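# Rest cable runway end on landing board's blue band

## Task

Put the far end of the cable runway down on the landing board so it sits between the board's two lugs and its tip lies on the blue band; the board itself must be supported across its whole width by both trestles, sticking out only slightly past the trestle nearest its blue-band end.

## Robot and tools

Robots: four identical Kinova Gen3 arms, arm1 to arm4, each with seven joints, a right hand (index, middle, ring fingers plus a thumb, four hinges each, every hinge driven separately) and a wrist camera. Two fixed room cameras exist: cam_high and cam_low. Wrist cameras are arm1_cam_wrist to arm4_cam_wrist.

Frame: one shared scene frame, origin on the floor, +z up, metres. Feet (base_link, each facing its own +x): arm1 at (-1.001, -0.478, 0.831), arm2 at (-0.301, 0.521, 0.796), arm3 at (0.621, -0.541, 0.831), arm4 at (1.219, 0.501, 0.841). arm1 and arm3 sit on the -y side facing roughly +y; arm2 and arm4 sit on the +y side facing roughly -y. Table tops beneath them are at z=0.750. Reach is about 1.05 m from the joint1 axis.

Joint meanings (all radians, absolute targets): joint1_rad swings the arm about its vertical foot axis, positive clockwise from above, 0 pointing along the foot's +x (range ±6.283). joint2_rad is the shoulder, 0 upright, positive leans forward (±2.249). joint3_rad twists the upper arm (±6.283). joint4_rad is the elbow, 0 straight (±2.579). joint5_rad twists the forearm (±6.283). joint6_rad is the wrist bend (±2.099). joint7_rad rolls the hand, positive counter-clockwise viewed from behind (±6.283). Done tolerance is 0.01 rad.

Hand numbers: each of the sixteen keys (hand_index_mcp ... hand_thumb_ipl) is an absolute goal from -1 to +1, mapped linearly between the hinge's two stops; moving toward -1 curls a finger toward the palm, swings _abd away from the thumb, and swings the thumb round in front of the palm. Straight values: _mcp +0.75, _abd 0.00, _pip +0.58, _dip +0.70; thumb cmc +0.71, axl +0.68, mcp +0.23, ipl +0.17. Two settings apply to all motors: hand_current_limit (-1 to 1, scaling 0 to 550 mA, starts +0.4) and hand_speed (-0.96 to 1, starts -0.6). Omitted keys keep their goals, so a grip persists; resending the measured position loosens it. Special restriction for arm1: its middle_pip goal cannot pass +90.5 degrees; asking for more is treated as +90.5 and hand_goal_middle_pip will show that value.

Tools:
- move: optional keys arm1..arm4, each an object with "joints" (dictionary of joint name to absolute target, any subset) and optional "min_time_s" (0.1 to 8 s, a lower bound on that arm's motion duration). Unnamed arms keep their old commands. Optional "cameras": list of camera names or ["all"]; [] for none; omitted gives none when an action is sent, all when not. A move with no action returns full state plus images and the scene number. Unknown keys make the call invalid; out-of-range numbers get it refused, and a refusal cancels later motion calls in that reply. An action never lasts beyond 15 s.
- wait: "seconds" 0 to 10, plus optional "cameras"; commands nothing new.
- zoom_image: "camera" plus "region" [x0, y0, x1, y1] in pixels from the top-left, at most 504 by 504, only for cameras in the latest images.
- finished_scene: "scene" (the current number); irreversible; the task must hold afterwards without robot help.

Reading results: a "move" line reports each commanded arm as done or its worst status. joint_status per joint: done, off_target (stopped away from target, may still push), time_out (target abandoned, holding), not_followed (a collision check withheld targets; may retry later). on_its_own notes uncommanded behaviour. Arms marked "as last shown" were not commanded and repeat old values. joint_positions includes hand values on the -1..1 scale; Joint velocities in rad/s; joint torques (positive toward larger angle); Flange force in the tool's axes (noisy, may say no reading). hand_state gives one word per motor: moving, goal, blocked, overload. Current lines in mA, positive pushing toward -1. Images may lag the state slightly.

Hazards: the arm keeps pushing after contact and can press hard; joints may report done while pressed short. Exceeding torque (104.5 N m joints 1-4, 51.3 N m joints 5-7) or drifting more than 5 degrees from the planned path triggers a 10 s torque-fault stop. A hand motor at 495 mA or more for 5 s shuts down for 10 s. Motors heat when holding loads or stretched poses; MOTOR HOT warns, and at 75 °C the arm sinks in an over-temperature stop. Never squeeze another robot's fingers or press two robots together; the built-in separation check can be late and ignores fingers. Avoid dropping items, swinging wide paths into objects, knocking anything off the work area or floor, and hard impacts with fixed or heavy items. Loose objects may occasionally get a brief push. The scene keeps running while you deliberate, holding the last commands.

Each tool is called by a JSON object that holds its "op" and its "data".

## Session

{"op": "move", "data": {}}

Scene clock: 0.00 s.
Joint torques (N m): no reading
Flange force (N): no reading
Joint velocities: within noise
arm1.joint_positions: joint1_rad=-0.280 joint2_rad=-0.473 joint3_rad=-0.029 joint4_rad=+1.415 joint5_rad=-0.069 joint6_rad=+1.950 joint7_rad=+1.873 hand_index_mcp=+0.753 hand_index_abd=+0.000 hand_index_pip=+0.577 hand_index_dip=+0.696 hand_middle_mcp=+0.753 hand_middle_abd=+0.000 hand_middle_pip=+0.577 hand_middle_dip=+0.696 hand_ring_mcp=+0.753 hand_ring_abd=+0.000 hand_ring_pip=+0.577 hand_ring_dip=+0.696 hand_thumb_cmc=+0.714 hand_thumb_axl=+0.677 hand_thumb_mcp=+0.226 hand_thumb_ipl=+0.168 hand_current_limit=+0.400 hand_speed=-0.600
arm1.joint_status: not commanded
arm1.hand_state: goal,goal,goal,goal,goal,goal,goal,goal,goal,goal,goal,goal,goal,goal,goal,goal
arm1.index_mcp_current_ma: 0
arm1.index_abd_current_ma: 0
arm1.index_pip_current_ma: 0
arm1.index_dip_current_ma: 0
arm1.middle_mcp_current_ma: 0
arm1.middle_abd_current_ma: 0
arm1.middle_pip_current_ma: 0
arm1.middle_dip_current_ma: 0
arm1.ring_mcp_current_ma: 0
arm1.ring_abd_current_ma: 0
arm1.ring_pip_current_ma: 0
arm1.ring_dip_current_ma: 0
arm1.thumb_cmc_current_ma: 0
arm1.thumb_axl_current_ma: 0
arm1.thumb_mcp_current_ma: 0
arm1.thumb_ipl_current_ma: 0
arm1.hand_goal_index_mcp: 0.754
arm1.hand_goal_index_abd: 0.000
arm1.hand_goal_index_pip: 0.576
arm1.hand_goal_index_dip: 0.696
arm1.hand_goal_middle_mcp: 0.754
arm1.hand_goal_middle_abd: 0.000
arm1.hand_goal_middle_pip: 0.576
arm1.hand_goal_middle_dip: 0.696
arm1.hand_goal_ring_mcp: 0.754
arm1.hand_goal_ring_abd: 0.000
arm1.hand_goal_ring_pip: 0.576
arm1.hand_goal_ring_dip: 0.696
arm1.hand_goal_thumb_cmc: 0.714
arm1.hand_goal_thumb_axl: 0.678
arm1.hand_goal_thumb_mcp: 0.226
arm1.hand_goal_thumb_ipl: 0.168
arm1.hand: x=-1.1081 y=-0.3649 z=+1.3863 quat_wxyz=(+0.077, -0.856, +0.501, +0.099) (m; scene frame)
arm2.joint_positions: joint1_rad=-0.121 joint2_rad=-0.472 joint3_rad=-0.101 joint4_rad=+1.437 joint5_rad=-0.008 joint6_rad=+2.009 joint7_rad=+1.832 hand_index_mcp=+0.753 hand_index_abd=+0.000 hand_index_pip=+0.577 hand_index_dip=+0.696 hand_middle_mcp=+0.753 hand_middle_abd=+0.000 hand_middle_pip=+0.577 hand_middle_dip=+0.696 hand_ring_mcp=+0.753 hand_ring_abd=+0.000 hand_ring_pip=+0.577 hand_ring_dip=+0.696 hand_thumb_cmc=+0.714 hand_thumb_axl=+0.677 hand_thumb_mcp=+0.226 hand_thumb_ipl=+0.168 hand_current_limit=+0.400 hand_speed=-0.600
arm2.joint_status: not commanded
arm2.hand_state: goal,goal,goal,goal,goal,goal,goal,goal,goal,goal,goal,goal,goal,goal,goal,goal
arm2.index_mcp_current_ma: 0
arm2.index_abd_current_ma: 0
arm2.index_pip_current_ma: 0
arm2.index_dip_current_ma: 0
arm2.middle_mcp_current_ma: 0
arm2.middle_abd_current_ma: 0
arm2.middle_pip_current_ma: 0
arm2.middle_dip_current_ma: 0
arm2.ring_mcp_current_ma: 0
arm2.ring_abd_current_ma: 0
arm2.ring_pip_current_ma: 0
arm2.ring_dip_current_ma: 0
arm2.thumb_cmc_current_ma: 0
arm2.thumb_axl_current_ma: 0
arm2.thumb_mcp_current_ma: 0
arm2.thumb_ipl_current_ma: 0
arm2.hand_goal_index_mcp: 0.754
arm2.hand_goal_index_abd: 0.000
arm2.hand_goal_index_pip: 0.576
arm2.hand_goal_index_dip: 0.696
arm2.hand_goal_middle_mcp: 0.754
arm2.hand_goal_middle_abd: 0.000
arm2.hand_goal_middle_pip: 0.576
arm2.hand_goal_middle_dip: 0.696
arm2.hand_goal_ring_mcp: 0.754
arm2.hand_goal_ring_abd: 0.000
arm2.hand_goal_ring_pip: 0.576
arm2.hand_goal_ring_dip: 0.696
arm2.hand_goal_thumb_cmc: 0.714
arm2.hand_goal_thumb_axl: 0.678
arm2.hand_goal_thumb_mcp: 0.226
arm2.hand_goal_thumb_ipl: 0.168
arm2.hand: x=-0.2058 y=+0.4111 z=+1.3329 quat_wxyz=(+0.032, +0.565, +0.821, -0.078) (m; scene frame)
arm3.joint_positions: joint1_rad=-0.150 joint2_rad=-0.391 joint3_rad=-0.084 joint4_rad=+1.459 joint5_rad=-0.052 joint6_rad=+1.971 joint7_rad=+1.707 hand_index_mcp=+0.753 hand_index_abd=+0.000 hand_index_pip=+0.577 hand_index_dip=+0.696 hand_middle_mcp=+0.753 hand_middle_abd=+0.000 hand_middle_pip=+0.577 hand_middle_dip=+0.696 hand_ring_mcp=+0.753 hand_ring_abd=+0.000 hand_ring_pip=+0.577 hand_ring_dip=+0.696 hand_thumb_cmc=+0.714 hand_thumb_axl=+0.677 hand_thumb_mcp=+0.226 hand_thumb_ipl=+0.168 hand_current_limit=+0.400 hand_speed=-0.600
arm3.joint_status: not commanded
arm3.hand_state: goal,goal,goal,goal,goal,goal,goal,goal,goal,goal,goal,goal,goal,goal,goal,goal
arm3.index_mcp_current_ma: 0
arm3.index_abd_current_ma: 0
arm3.index_pip_current_ma: 0
arm3.index_dip_current_ma: 0
arm3.middle_mcp_current_ma: 0
arm3.middle_abd_current_ma: 0
arm3.middle_pip_current_ma: 0
arm3.middle_dip_current_ma: 0
arm3.ring_mcp_current_ma: 0
arm3.ring_abd_current_ma: 0
arm3.ring_pip_current_ma: 0
arm3.ring_dip_current_ma: 0
arm3.thumb_cmc_current_ma: 0
arm3.thumb_axl_current_ma: 0
arm3.thumb_mcp_current_ma: 0
arm3.thumb_ipl_current_ma: 0
arm3.hand_goal_index_mcp: 0.754
arm3.hand_goal_index_abd: 0.000
arm3.hand_goal_index_pip: 0.576
arm3.hand_goal_index_dip: 0.696
arm3.hand_goal_middle_mcp: 0.754
arm3.hand_goal_middle_abd: 0.000
arm3.hand_goal_middle_pip: 0.576
arm3.hand_goal_middle_dip: 0.696
arm3.hand_goal_ring_mcp: 0.754
arm3.hand_goal_ring_abd: 0.000
arm3.hand_goal_ring_pip: 0.576
arm3.hand_goal_ring_dip: 0.696
arm3.hand_goal_thumb_cmc: 0.714
arm3.hand_goal_thumb_axl: 0.678
arm3.hand_goal_thumb_mcp: 0.226
arm3.hand_goal_thumb_ipl: 0.168
arm3.hand: x=+0.4760 y=-0.4313 z=+1.3565 quat_wxyz=(+0.021, -0.883, +0.468, +0.040) (m; scene frame)
arm4.joint_positions: joint1_rad=-0.263 joint2_rad=-0.472 joint3_rad=-0.040 joint4_rad=+1.427 joint5_rad=-0.048 joint6_rad=+1.976 joint7_rad=+1.906 hand_index_mcp=+0.753 hand_index_abd=+0.000 hand_index_pip=+0.577 hand_index_dip=+0.696 hand_middle_mcp=+0.753 hand_middle_abd=+0.000 hand_middle_pip=+0.577 hand_middle_dip=+0.696 hand_ring_mcp=+0.753 hand_ring_abd=+0.000 hand_ring_pip=+0.577 hand_ring_dip=+0.696 hand_thumb_cmc=+0.714 hand_thumb_axl=+0.677 hand_thumb_mcp=+0.226 hand_thumb_ipl=+0.168 hand_current_limit=+0.400 hand_speed=-0.600
arm4.joint_status: not commanded
arm4.hand_state: goal,goal,goal,goal,goal,goal,goal,goal,goal,goal,goal,goal,goal,goal,goal,goal
arm4.index_mcp_current_ma: 0
arm4.index_abd_current_ma: 0
arm4.index_pip_current_ma: 0
arm4.index_dip_current_ma: 0
arm4.middle_mcp_current_ma: 0
arm4.middle_abd_current_ma: 0
arm4.middle_pip_current_ma: 0
arm4.middle_dip_current_ma: 0
arm4.ring_mcp_current_ma: 0
arm4.ring_abd_current_ma: 0
arm4.ring_pip_current_ma: 0
arm4.ring_dip_current_ma: 0
arm4.thumb_cmc_current_ma: 0
arm4.thumb_axl_current_ma: 0
arm4.thumb_mcp_current_ma: 0
arm4.thumb_ipl_current_ma: 0
arm4.hand_goal_index_mcp: 0.754
arm4.hand_goal_index_abd: 0.000
arm4.hand_goal_index_pip: 0.576
arm4.hand_goal_index_dip: 0.696
arm4.hand_goal_middle_mcp: 0.754
arm4.hand_goal_middle_abd: 0.000
arm4.hand_goal_middle_pip: 0.576
arm4.hand_goal_middle_dip: 0.696
arm4.hand_goal_ring_mcp: 0.754
arm4.hand_goal_ring_abd: 0.000
arm4.hand_goal_ring_pip: 0.576
arm4.hand_goal_ring_dip: 0.696
arm4.hand_goal_thumb_cmc: 0.714
arm4.hand_goal_thumb_axl: 0.678
arm4.hand_goal_thumb_mcp: 0.226
arm4.hand_goal_thumb_ipl: 0.168
arm4.hand: x=+1.3499 y=+0.4253 z=+1.3862 quat_wxyz=(+0.078, +0.376, +0.921, -0.063) (m; scene frame)
pictures: arm1_cam_wrist, arm2_cam_wrist, arm3_cam_wrist, arm4_cam_wrist, cam_high, cam_low

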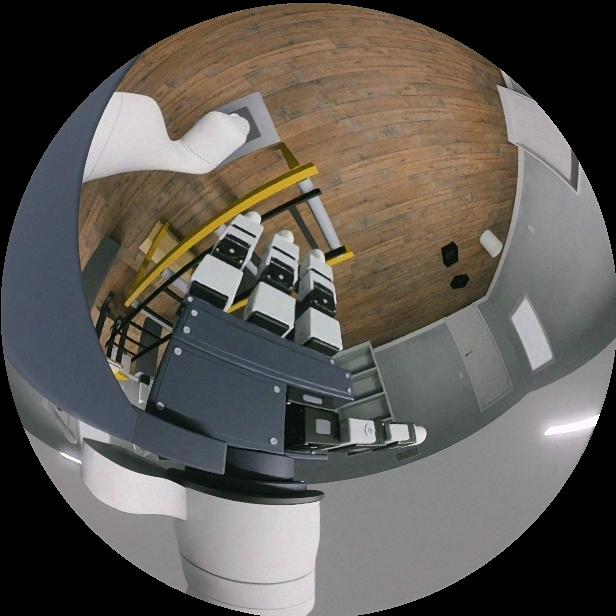

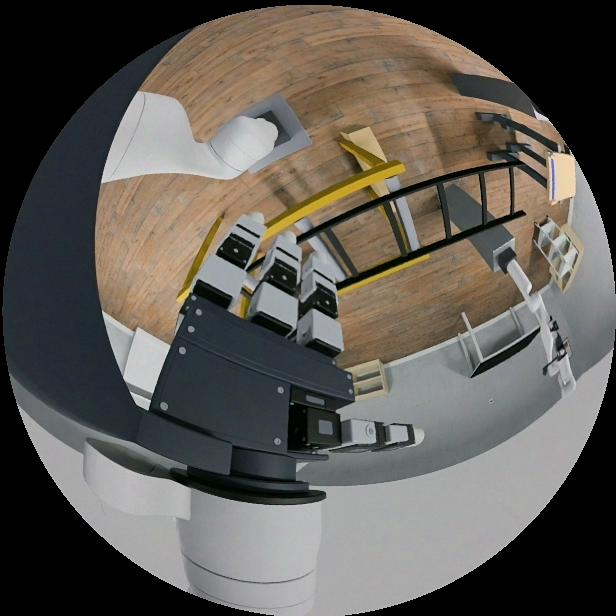

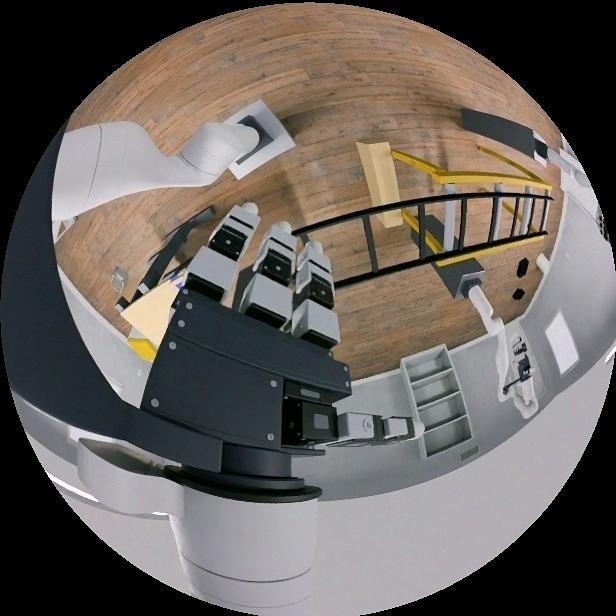

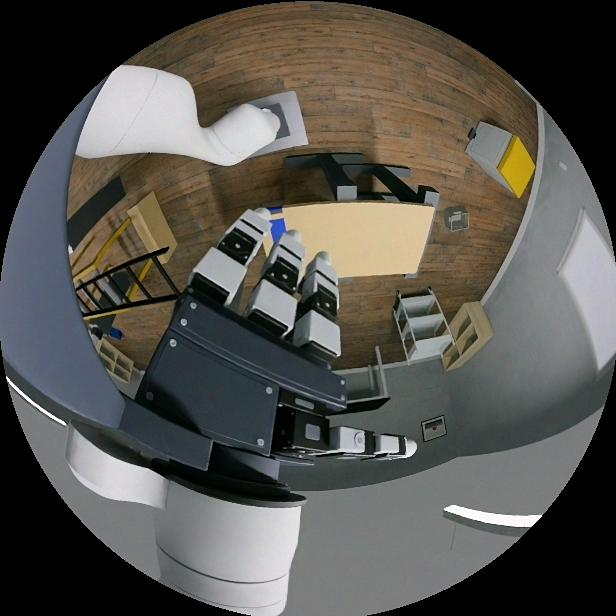

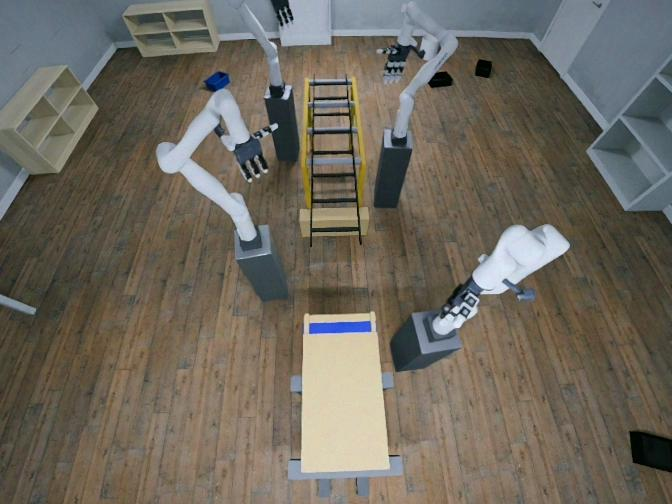

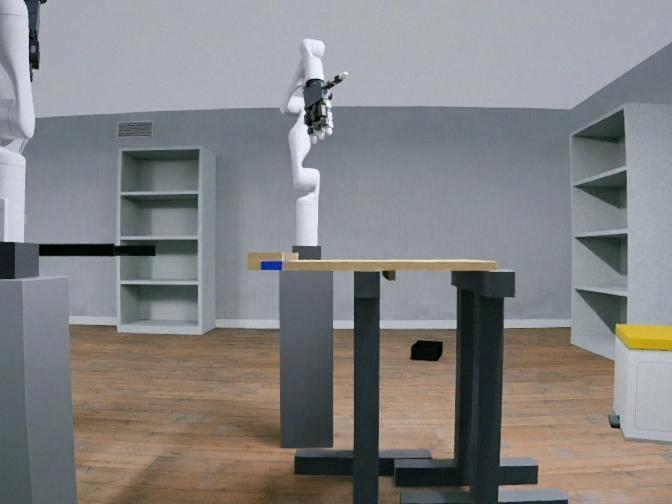

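{"op": "zoom_image", "data": {"camera": "cam_high", "region": [290, 150, 390, 255]}}

{"op": "zoom_image", "data": {"camera": "cam_high", "region": [290, 70, 380, 160]}}

{"op": "zoom_image", "data": {"camera": "cam_high", "region": [280, 300, 400, 400]}}

{"op": "zoom_image", "data": {"camera": "cam_high", "region": [280, 400, 410, 504]}}

{"op": "zoom_image", "data": {"camera": "cam_high", "region": [380, 290, 480, 365]}}

{"op": "zoom_image", "data": {"camera": "cam_high", "region": [220, 200, 300, 260]}}

{"op": "zoom_image", "data": {"camera": "cam_low", "region": [230, 230, 380, 330]}}

{"op": "zoom_image", "data": {"camera": "cam_low", "region": [350, 240, 550, 340]}}

{"op": "zoom_image", "data": {"camera": "cam_low", "region": [0, 210, 180, 330]}}

Scaled by 4.800 from the camera's 672x504 image, which has a finer 960x720 frame.

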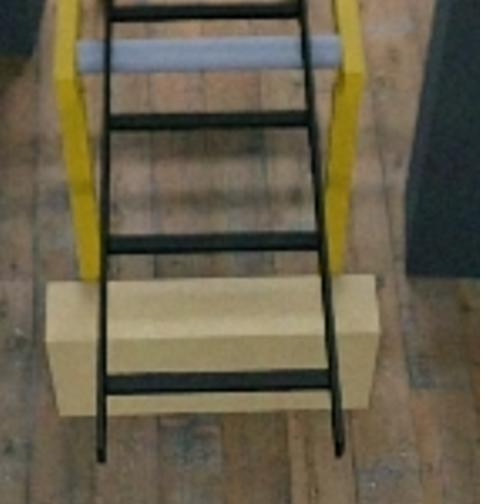

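Scaled by 5.600 from the camera's 672x504 image, which has a finer 960x720 frame.

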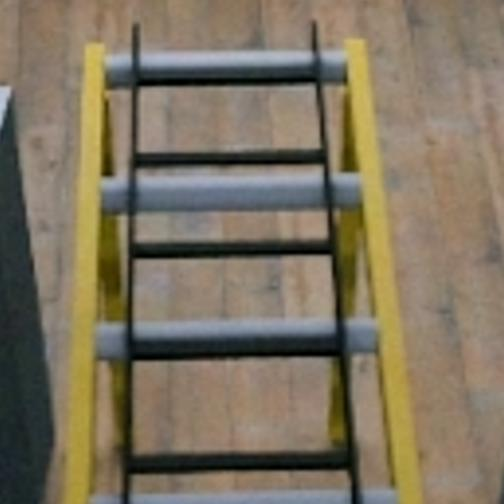

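Scaled by 4.200 from the camera's 672x504 image, which has a finer 960x720 frame.

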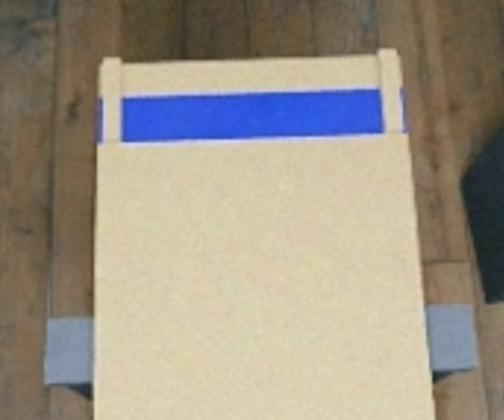

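Scaled by 3.877 from the camera's 672x504 image, which has a finer 960x720 frame.

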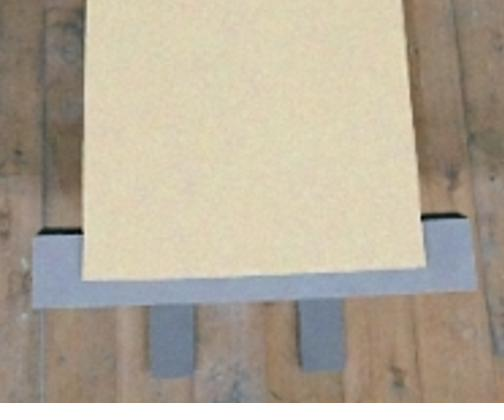

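Scaled by 5.040 from the camera's 672x504 image, which has a finer 960x720 frame.

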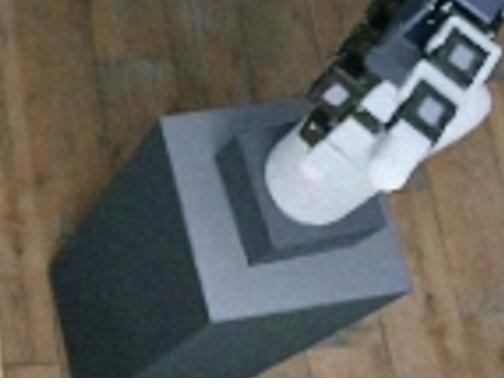

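Scaled by 6.300 from the camera's 672x504 image, which has a finer 960x720 frame.

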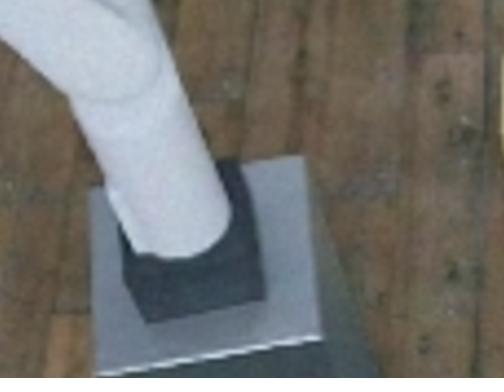

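Scaled by 3.360 from the camera's 672x504 image, which has a finer 960x720 frame.

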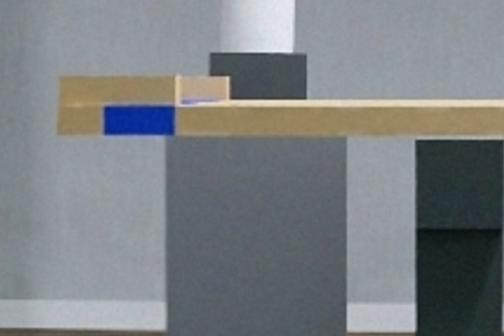

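Scaled by 2.520 from the camera's 672x504 image, which has a finer 960x720 frame.

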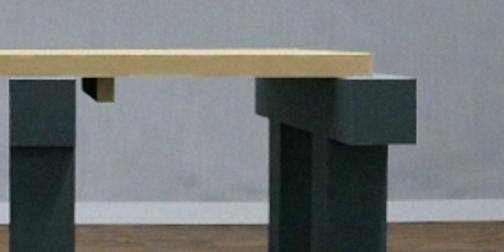

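Scaled by 2.800 from the camera's 672x504 image, which has a finer 960x720 frame.

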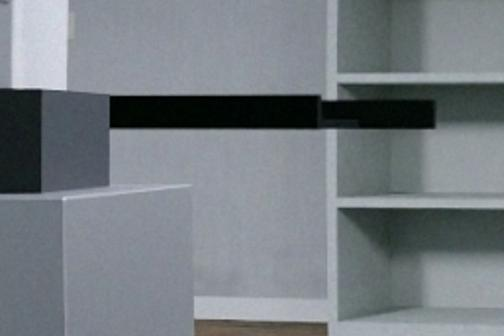

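{"op": "move", "data": {"arm3": {"joints": {"joint1_rad": -0.3601, "joint2_rad": 0.7357, "joint3_rad": 0, "joint4_rad": 1.1194, "joint5_rad": 0, "joint6_rad": 1.2738, "joint7_rad": -2.1391, "hand_current_limit": 0.75}, "min_time_s": 4.5}, "arm4": {"joints": {"joint1_rad": 0.4065, "joint2_rad": 0.6810, "joint3_rad": 0, "joint4_rad": 1.3893, "joint5_rad": 0, "joint6_rad": 1.0713, "joint7_rad": 1.8401, "hand_thumb_cmc": 1.0}, "min_time_s": 4.5}, "cameras": ["arm3_cam_wrist", "arm4_cam_wrist", "cam_high", "cam_low"]}}

{"op": "zoom_image", "data": {"camera": "cam_high", "region": [290, 140, 390, 255]}}

{"op": "zoom_image", "data": {"camera": "cam_high", "region": [290, 250, 400, 350]}}

Scene clock: 10.67 s.
Joint torques (N m): arm1=[-0.47 0.91 -0.37 -5.94 -0.28 -0.49 -0.13] | arm2=[-0.74 -0.87 -0.76 -7.99 -0.24 -0.5 -0.29] | arm3=[-0.67 -19.75 -1.31 -10 -0.36 0.17 -0.42] | arm4=[-0.02 -19.76 0.64 -6.69 -0.07 0 -0.08]
Flange force (N): arm1=[-2.8 -2.0 -5.7] | arm2=[-2.6 -5.2 0.0] | arm3=[-11.0 8.5 2.4] | arm4=[-2.8 -1.7 -0.8]
move: arm3 done; arm4 done
Joint velocities: within noise
arm1, arm2: as last shown
arm1.joint_positions: joint1_rad=-0.280 joint2_rad=-0.473 joint3_rad=-0.029 joint4_rad=+1.415 joint5_rad=-0.069 joint6_rad=+1.950 joint7_rad=+1.873 hand_index_mcp=+0.753 hand_index_abd=+0.000 hand_index_pip=+0.577 hand_index_dip=+0.696 hand_middle_mcp=+0.753 hand_middle_abd=+0.000 hand_middle_pip=+0.577 hand_middle_dip=+0.696 hand_ring_mcp=+0.753 hand_ring_abd=+0.000 hand_ring_pip=+0.577 hand_ring_dip=+0.696 hand_thumb_cmc=+0.714 hand_thumb_axl=+0.677 hand_thumb_mcp=+0.224 hand_thumb_ipl=+0.168 hand_current_limit=+0.400 hand_speed=-0.600
arm2.joint_positions: joint1_rad=-0.121 joint2_rad=-0.472 joint3_rad=-0.101 joint4_rad=+1.437 joint5_rad=-0.008 joint6_rad=+2.009 joint7_rad=+1.832 hand_index_mcp=+0.753 hand_index_abd=+0.000 hand_index_pip=+0.577 hand_index_dip=+0.696 hand_middle_mcp=+0.753 hand_middle_abd=+0.000 hand_middle_pip=+0.577 hand_middle_dip=+0.696 hand_ring_mcp=+0.753 hand_ring_abd=+0.000 hand_ring_pip=+0.577 hand_ring_dip=+0.696 hand_thumb_cmc=+0.714 hand_thumb_axl=+0.677 hand_thumb_mcp=+0.224 hand_thumb_ipl=+0.168 hand_current_limit=+0.400 hand_speed=-0.600
arm2.thumb_mcp_current_ma: -1
arm3.joint_positions: joint1_rad=-0.360 joint2_rad=+0.736 joint3_rad=+0.000 joint4_rad=+1.119 joint5_rad=+0.000 joint6_rad=+1.274 joint7_rad=-2.139 hand_index_mcp=+0.753 hand_index_abd=+0.000 hand_index_pip=+0.577 hand_index_dip=+0.696 hand_middle_mcp=+0.753 hand_middle_abd=+0.000 hand_middle_pip=+0.577 hand_middle_dip=+0.696 hand_ring_mcp=+0.753 hand_ring_abd=+0.000 hand_ring_pip=+0.577 hand_ring_dip=+0.696 hand_thumb_cmc=+0.714 hand_thumb_axl=+0.677 hand_thumb_mcp=+0.224 hand_thumb_ipl=+0.168 hand_current_limit=+0.750 hand_speed=-0.600
arm3.joint_status: all done
arm3.hand_state: goal,goal,goal,goal,goal,goal,goal,goal,goal,goal,goal,goal,goal,goal,goal,goal
arm3.index_mcp_current_ma: -2
arm3.index_abd_current_ma: 0
arm3.index_pip_current_ma: 2
arm3.index_dip_current_ma: 0
arm3.middle_mcp_current_ma: -2
arm3.middle_abd_current_ma: 0
arm3.middle_pip_current_ma: 2
arm3.middle_dip_current_ma: 0
arm3.ring_mcp_current_ma: -2
arm3.ring_abd_current_ma: 0
arm3.ring_pip_current_ma: 2
arm3.ring_dip_current_ma: 0
arm3.thumb_cmc_current_ma: 1
arm3.thumb_axl_current_ma: -2
arm3.thumb_mcp_current_ma: -8
arm3.thumb_ipl_current_ma: -1
arm3.hand_goal_index_mcp: 0.754
arm3.hand_goal_index_abd: 0.000
arm3.hand_goal_index_pip: 0.576
arm3.hand_goal_index_dip: 0.696
arm3.hand_goal_middle_mcp: 0.754
arm3.hand_goal_middle_abd: 0.000
arm3.hand_goal_middle_pip: 0.576
arm3.hand_goal_middle_dip: 0.696
arm3.hand_goal_ring_mcp: 0.754
arm3.hand_goal_ring_abd: 0.000
arm3.hand_goal_ring_pip: 0.576
arm3.hand_goal_ring_dip: 0.696
arm3.hand_goal_thumb_cmc: 0.714
arm3.hand_goal_thumb_axl: 0.678
arm3.hand_goal_thumb_mcp: 0.226
arm3.hand_goal_thumb_ipl: 0.168
arm3.hand: x=+0.4093 y=-0.0522 z=+1.0305 quat_wxyz=(+0.000, +0.707, +0.707, +0.000) (m; scene frame)
arm4.joint_positions: joint1_rad=+0.407 joint2_rad=+0.681 joint3_rad=+0.000 joint4_rad=+1.389 joint5_rad=+0.000 joint6_rad=+1.071 joint7_rad=+1.840 hand_index_mcp=+0.753 hand_index_abd=+0.000 hand_index_pip=+0.577 hand_index_dip=+0.696 hand_middle_mcp=+0.753 hand_middle_abd=+0.000 hand_middle_pip=+0.577 hand_middle_dip=+0.696 hand_ring_mcp=+0.753 hand_ring_abd=+0.000 hand_ring_pip=+0.577 hand_ring_dip=+0.696 hand_thumb_cmc=+0.997 hand_thumb_axl=+0.677 hand_thumb_mcp=+0.223 hand_thumb_ipl=+0.168 hand_current_limit=+0.400 hand_speed=-0.600
arm4.joint_status: all done
arm4.hand_state: goal,goal,goal,goal,goal,goal,goal,goal,goal,goal,goal,goal,goal,goal,goal,goal
arm4.index_mcp_current_ma: -2
arm4.index_abd_current_ma: 0
arm4.index_pip_current_ma: 2
arm4.index_dip_current_ma: 0
arm4.middle_mcp_current_ma: -2
arm4.middle_abd_current_ma: 0
arm4.middle_pip_current_ma: 2
arm4.middle_dip_current_ma: 0
arm4.ring_mcp_current_ma: -2
arm4.ring_abd_current_ma: 0
arm4.ring_pip_current_ma: 2
arm4.ring_dip_current_ma: 0
arm4.thumb_cmc_current_ma: -7
arm4.thumb_axl_current_ma: -2
arm4.thumb_mcp_current_ma: -9
arm4.thumb_ipl_current_ma: -1
arm4.hand_goal_index_mcp: 0.754
arm4.hand_goal_index_abd: 0.000
arm4.hand_goal_index_pip: 0.576
arm4.hand_goal_index_dip: 0.696
arm4.hand_goal_middle_mcp: 0.754
arm4.hand_goal_middle_abd: 0.000
arm4.hand_goal_middle_pip: 0.576
arm4.hand_goal_middle_dip: 0.696
arm4.hand_goal_ring_mcp: 0.754
arm4.hand_goal_ring_abd: 0.000
arm4.hand_goal_ring_pip: 0.576
arm4.hand_goal_ring_dip: 0.696
arm4.hand_goal_thumb_cmc: 1.000
arm4.hand_goal_thumb_axl: 0.678
arm4.hand_goal_thumb_mcp: 0.226
arm4.hand_goal_thumb_ipl: 0.168
arm4.hand: x=+1.1377 y=-0.0365 z=+1.0001 quat_wxyz=(-0.006, +0.707, +0.707, -0.004) (m; scene frame)
pictures: arm3_cam_wrist, arm4_cam_wrist, cam_high, cam_low

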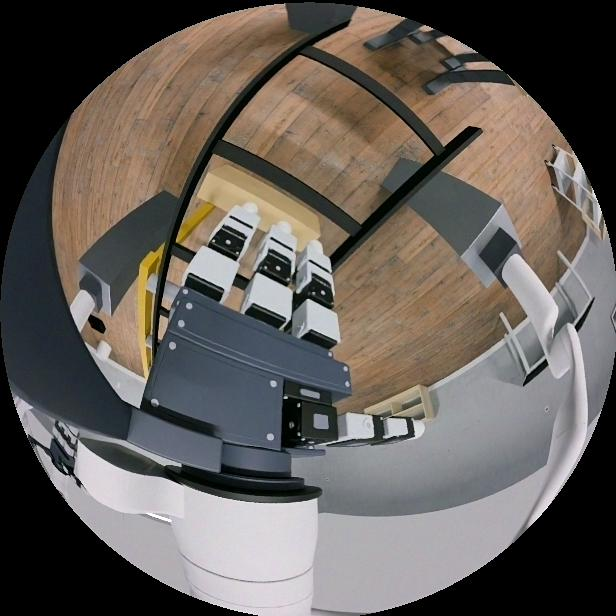

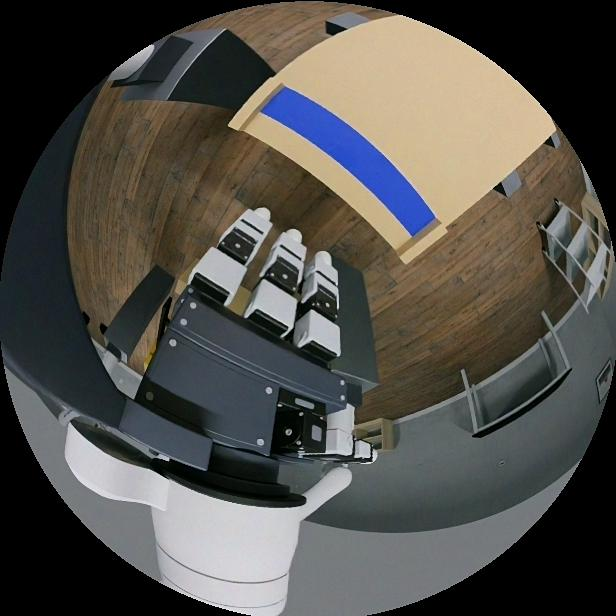

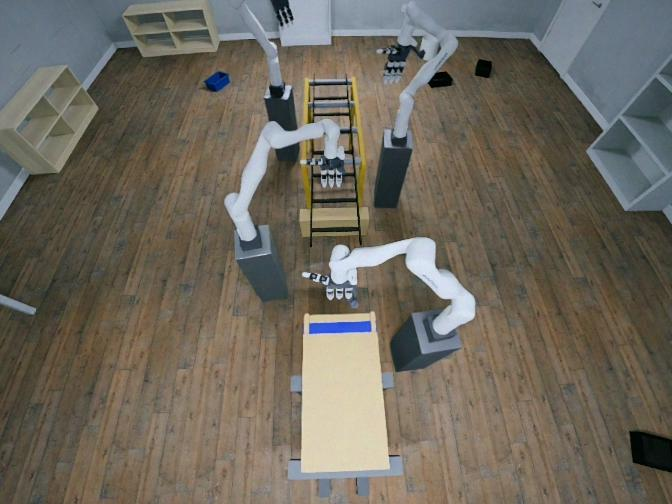

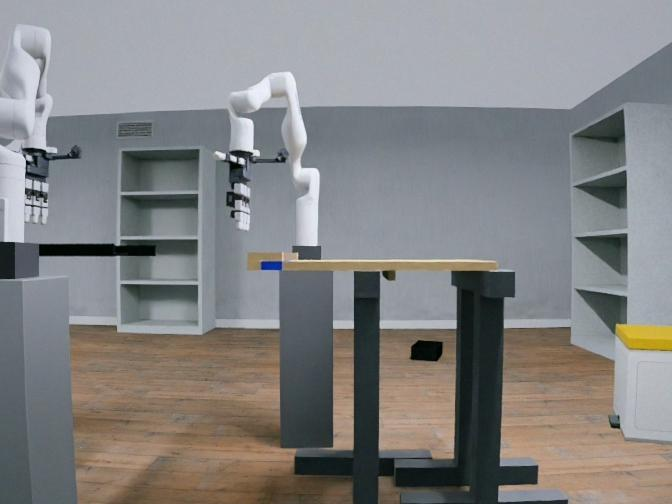

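Scaled by 4.383 from the camera's 672x504 image, which has a finer 960x720 frame.

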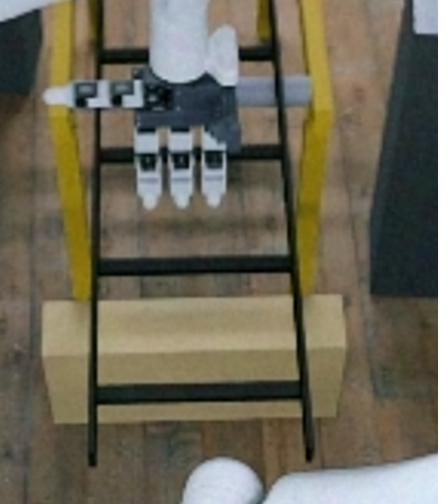

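Scaled by 4.582 from the camera's 672x504 image, which has a finer 960x720 frame.

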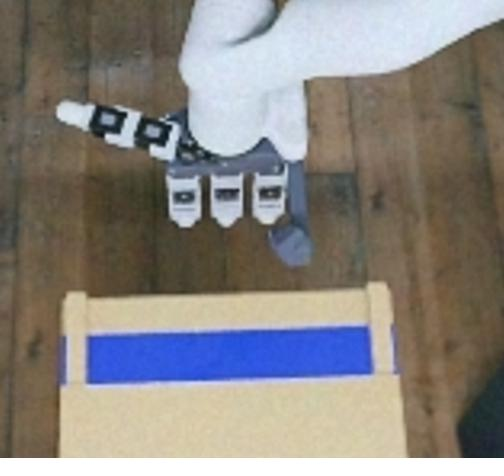

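{"op": "move", "data": {"arm3": {"joints": {"joint1_rad": -0.3601, "joint2_rad": 0.9971, "joint4_rad": 1.3080, "joint6_rad": 0.8238, "joint7_rad": -2.1391}, "min_time_s": 2.5}, "arm4": {"joints": {"joint1_rad": 0.3983, "joint2_rad": 1.1711, "joint4_rad": 1.4611, "joint6_rad": 0.5094, "joint7_rad": 1.8319}, "min_time_s": 2.5}, "cameras": ["arm3_cam_wrist", "arm4_cam_wrist", "cam_low"]}}

{"op": "zoom_image", "data": {"camera": "arm3_cam_wrist", "region": [100, 140, 420, 400]}}

{"op": "zoom_image", "data": {"camera": "cam_low", "region": [205, 230, 305, 330]}}

Scene clock: 13.90 s.
Joint torques (N m): arm1=[-0.42 0.91 -0.33 -5.9 -0.3 -0.43 -0.1] | arm2=[-0.74 -0.87 -0.76 -7.95 -0.23 -0.52 -0.27] | arm3=[-0.66 -21.07 -1.23 -8.17 -0.39 0.14 -0.43] | arm4=[0.09 -22.14 0.78 -3.32 -0.08 0.01 -0.02]
Flange force (N): arm1=[-2.9 -1.9 -5.6] | arm2=[-2.7 -5.2 -0.2] | arm3=[-9.9 7.6 -2.7] | arm4=[-3.0 -1.7 0.9]
move: arm3 done; arm4 done
Joint velocities: within noise
arm1, arm2: as last shown
arm3.joint_positions: joint1_rad=-0.360 joint2_rad=+0.997 joint3_rad=+0.000 joint4_rad=+1.308 joint5_rad=+0.000 joint6_rad=+0.824 joint7_rad=-2.139 hand_index_mcp=+0.753 hand_index_abd=+0.000 hand_index_pip=+0.577 hand_index_dip=+0.696 hand_middle_mcp=+0.753 hand_middle_abd=+0.000 hand_middle_pip=+0.577 hand_middle_dip=+0.696 hand_ring_mcp=+0.753 hand_ring_abd=+0.000 hand_ring_pip=+0.577 hand_ring_dip=+0.696 hand_thumb_cmc=+0.714 hand_thumb_axl=+0.677 hand_thumb_mcp=+0.224 hand_thumb_ipl=+0.168 hand_current_limit=+0.750 hand_speed=-0.600
arm3.joint_status: all done
arm3.hand_state: goal,goal,goal,goal,goal,goal,goal,goal,goal,goal,goal,goal,goal,goal,goal,goal
arm3.index_mcp_current_ma: -2
arm3.index_abd_current_ma: 0
arm3.index_pip_current_ma: 2
arm3.index_dip_current_ma: 0
arm3.middle_mcp_current_ma: -2
arm3.middle_abd_current_ma: 0
arm3.middle_pip_current_ma: 2
arm3.middle_dip_current_ma: 0
arm3.ring_mcp_current_ma: -2
arm3.ring_abd_current_ma: 0
arm3.ring_pip_current_ma: 2
arm3.ring_dip_current_ma: 0
arm3.thumb_cmc_current_ma: 1
arm3.thumb_axl_current_ma: -2
arm3.thumb_mcp_current_ma: -8
arm3.thumb_ipl_current_ma: -1
arm3.hand_goal_index_mcp: 0.754
arm3.hand_goal_index_abd: 0.000
arm3.hand_goal_index_pip: 0.576
arm3.hand_goal_index_dip: 0.696
arm3.hand_goal_middle_mcp: 0.754
arm3.hand_goal_middle_abd: 0.000
arm3.hand_goal_middle_pip: 0.576
arm3.hand_goal_middle_dip: 0.696
arm3.hand_goal_ring_mcp: 0.754
arm3.hand_goal_ring_abd: 0.000
arm3.hand_goal_ring_pip: 0.576
arm3.hand_goal_ring_dip: 0.696
arm3.hand_goal_thumb_cmc: 0.714
arm3.hand_goal_thumb_axl: 0.678
arm3.hand_goal_thumb_mcp: 0.226
arm3.hand_goal_thumb_ipl: 0.168
arm3.hand: x=+0.4092 y=-0.0522 z=+0.8245 quat_wxyz=(+0.000, +0.707, +0.707, +0.000) (m; scene frame)
arm4.joint_positions: joint1_rad=+0.398 joint2_rad=+1.171 joint3_rad=+0.000 joint4_rad=+1.461 joint5_rad=+0.000 joint6_rad=+0.509 joint7_rad=+1.832 hand_index_mcp=+0.753 hand_index_abd=+0.000 hand_index_pip=+0.577 hand_index_dip=+0.696 hand_middle_mcp=+0.753 hand_middle_abd=+0.000 hand_middle_pip=+0.577 hand_middle_dip=+0.696 hand_ring_mcp=+0.753 hand_ring_abd=+0.000 hand_ring_pip=+0.577 hand_ring_dip=+0.696 hand_thumb_cmc=+0.997 hand_thumb_axl=+0.677 hand_thumb_mcp=+0.223 hand_thumb_ipl=+0.168 hand_current_limit=+0.400 hand_speed=-0.600
arm4.joint_status: all done
arm4.hand_state: goal,goal,goal,goal,goal,goal,goal,goal,goal,goal,goal,goal,goal,goal,goal,goal
arm4.index_mcp_current_ma: -2
arm4.index_abd_current_ma: 0
arm4.index_pip_current_ma: 2
arm4.index_dip_current_ma: 0
arm4.middle_mcp_current_ma: -2
arm4.middle_abd_current_ma: 0
arm4.middle_pip_current_ma: 2
arm4.middle_dip_current_ma: 0
arm4.ring_mcp_current_ma: -2
arm4.ring_abd_current_ma: 0
arm4.ring_pip_current_ma: 2
arm4.ring_dip_current_ma: 0
arm4.thumb_cmc_current_ma: -7
arm4.thumb_axl_current_ma: -2
arm4.thumb_mcp_current_ma: -9
arm4.thumb_ipl_current_ma: -1
arm4.hand_goal_index_mcp: 0.754
arm4.hand_goal_index_abd: 0.000
arm4.hand_goal_index_pip: 0.576
arm4.hand_goal_index_dip: 0.696
arm4.hand_goal_middle_mcp: 0.754
arm4.hand_goal_middle_abd: 0.000
arm4.hand_goal_middle_pip: 0.576
arm4.hand_goal_middle_dip: 0.696
arm4.hand_goal_ring_mcp: 0.754
arm4.hand_goal_ring_abd: 0.000
arm4.hand_goal_ring_pip: 0.576
arm4.hand_goal_ring_dip: 0.696
arm4.hand_goal_thumb_cmc: 1.000
arm4.hand_goal_thumb_axl: 0.678
arm4.hand_goal_thumb_mcp: 0.226
arm4.hand_goal_thumb_ipl: 0.168
arm4.hand: x=+1.1378 y=-0.0368 z=+0.7130 quat_wxyz=(-0.006, +0.707, +0.707, -0.004) (m; scene frame)
pictures: arm3_cam_wrist, arm4_cam_wrist, cam_low

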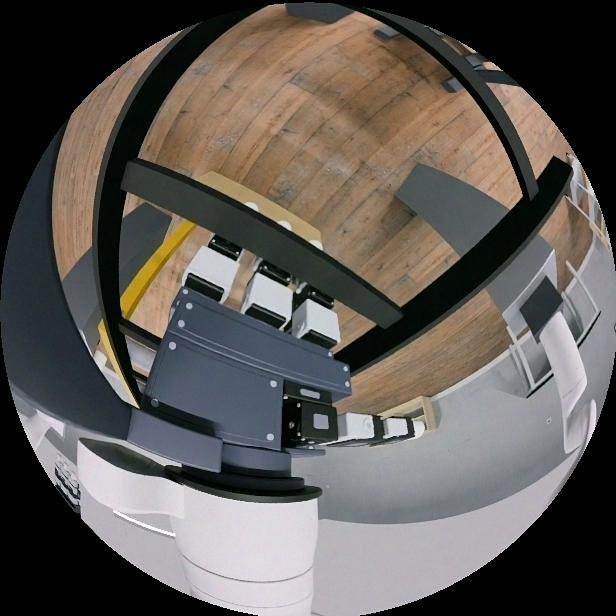

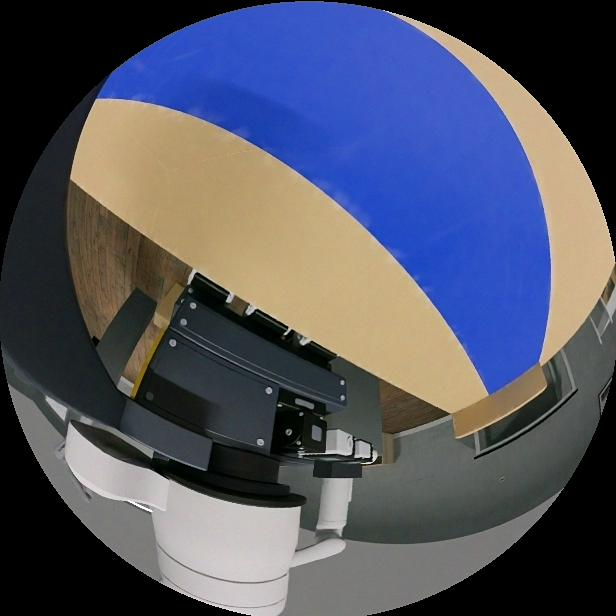

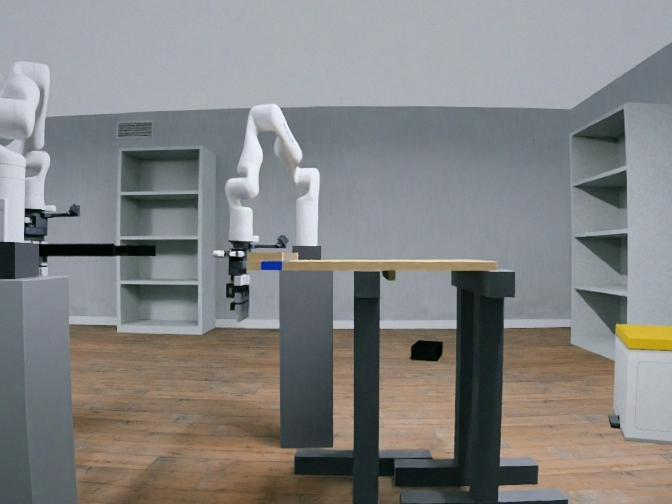

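Scaled by 1.575 from the camera's 616x616 image, which has a finer 880x880 frame.

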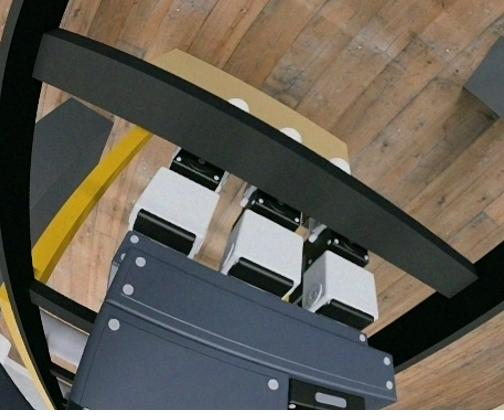

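Scaled by 5.040 from the camera's 672x504 image, which has a finer 960x720 frame.

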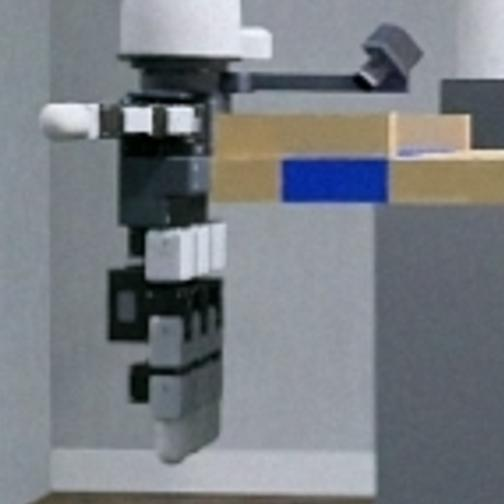

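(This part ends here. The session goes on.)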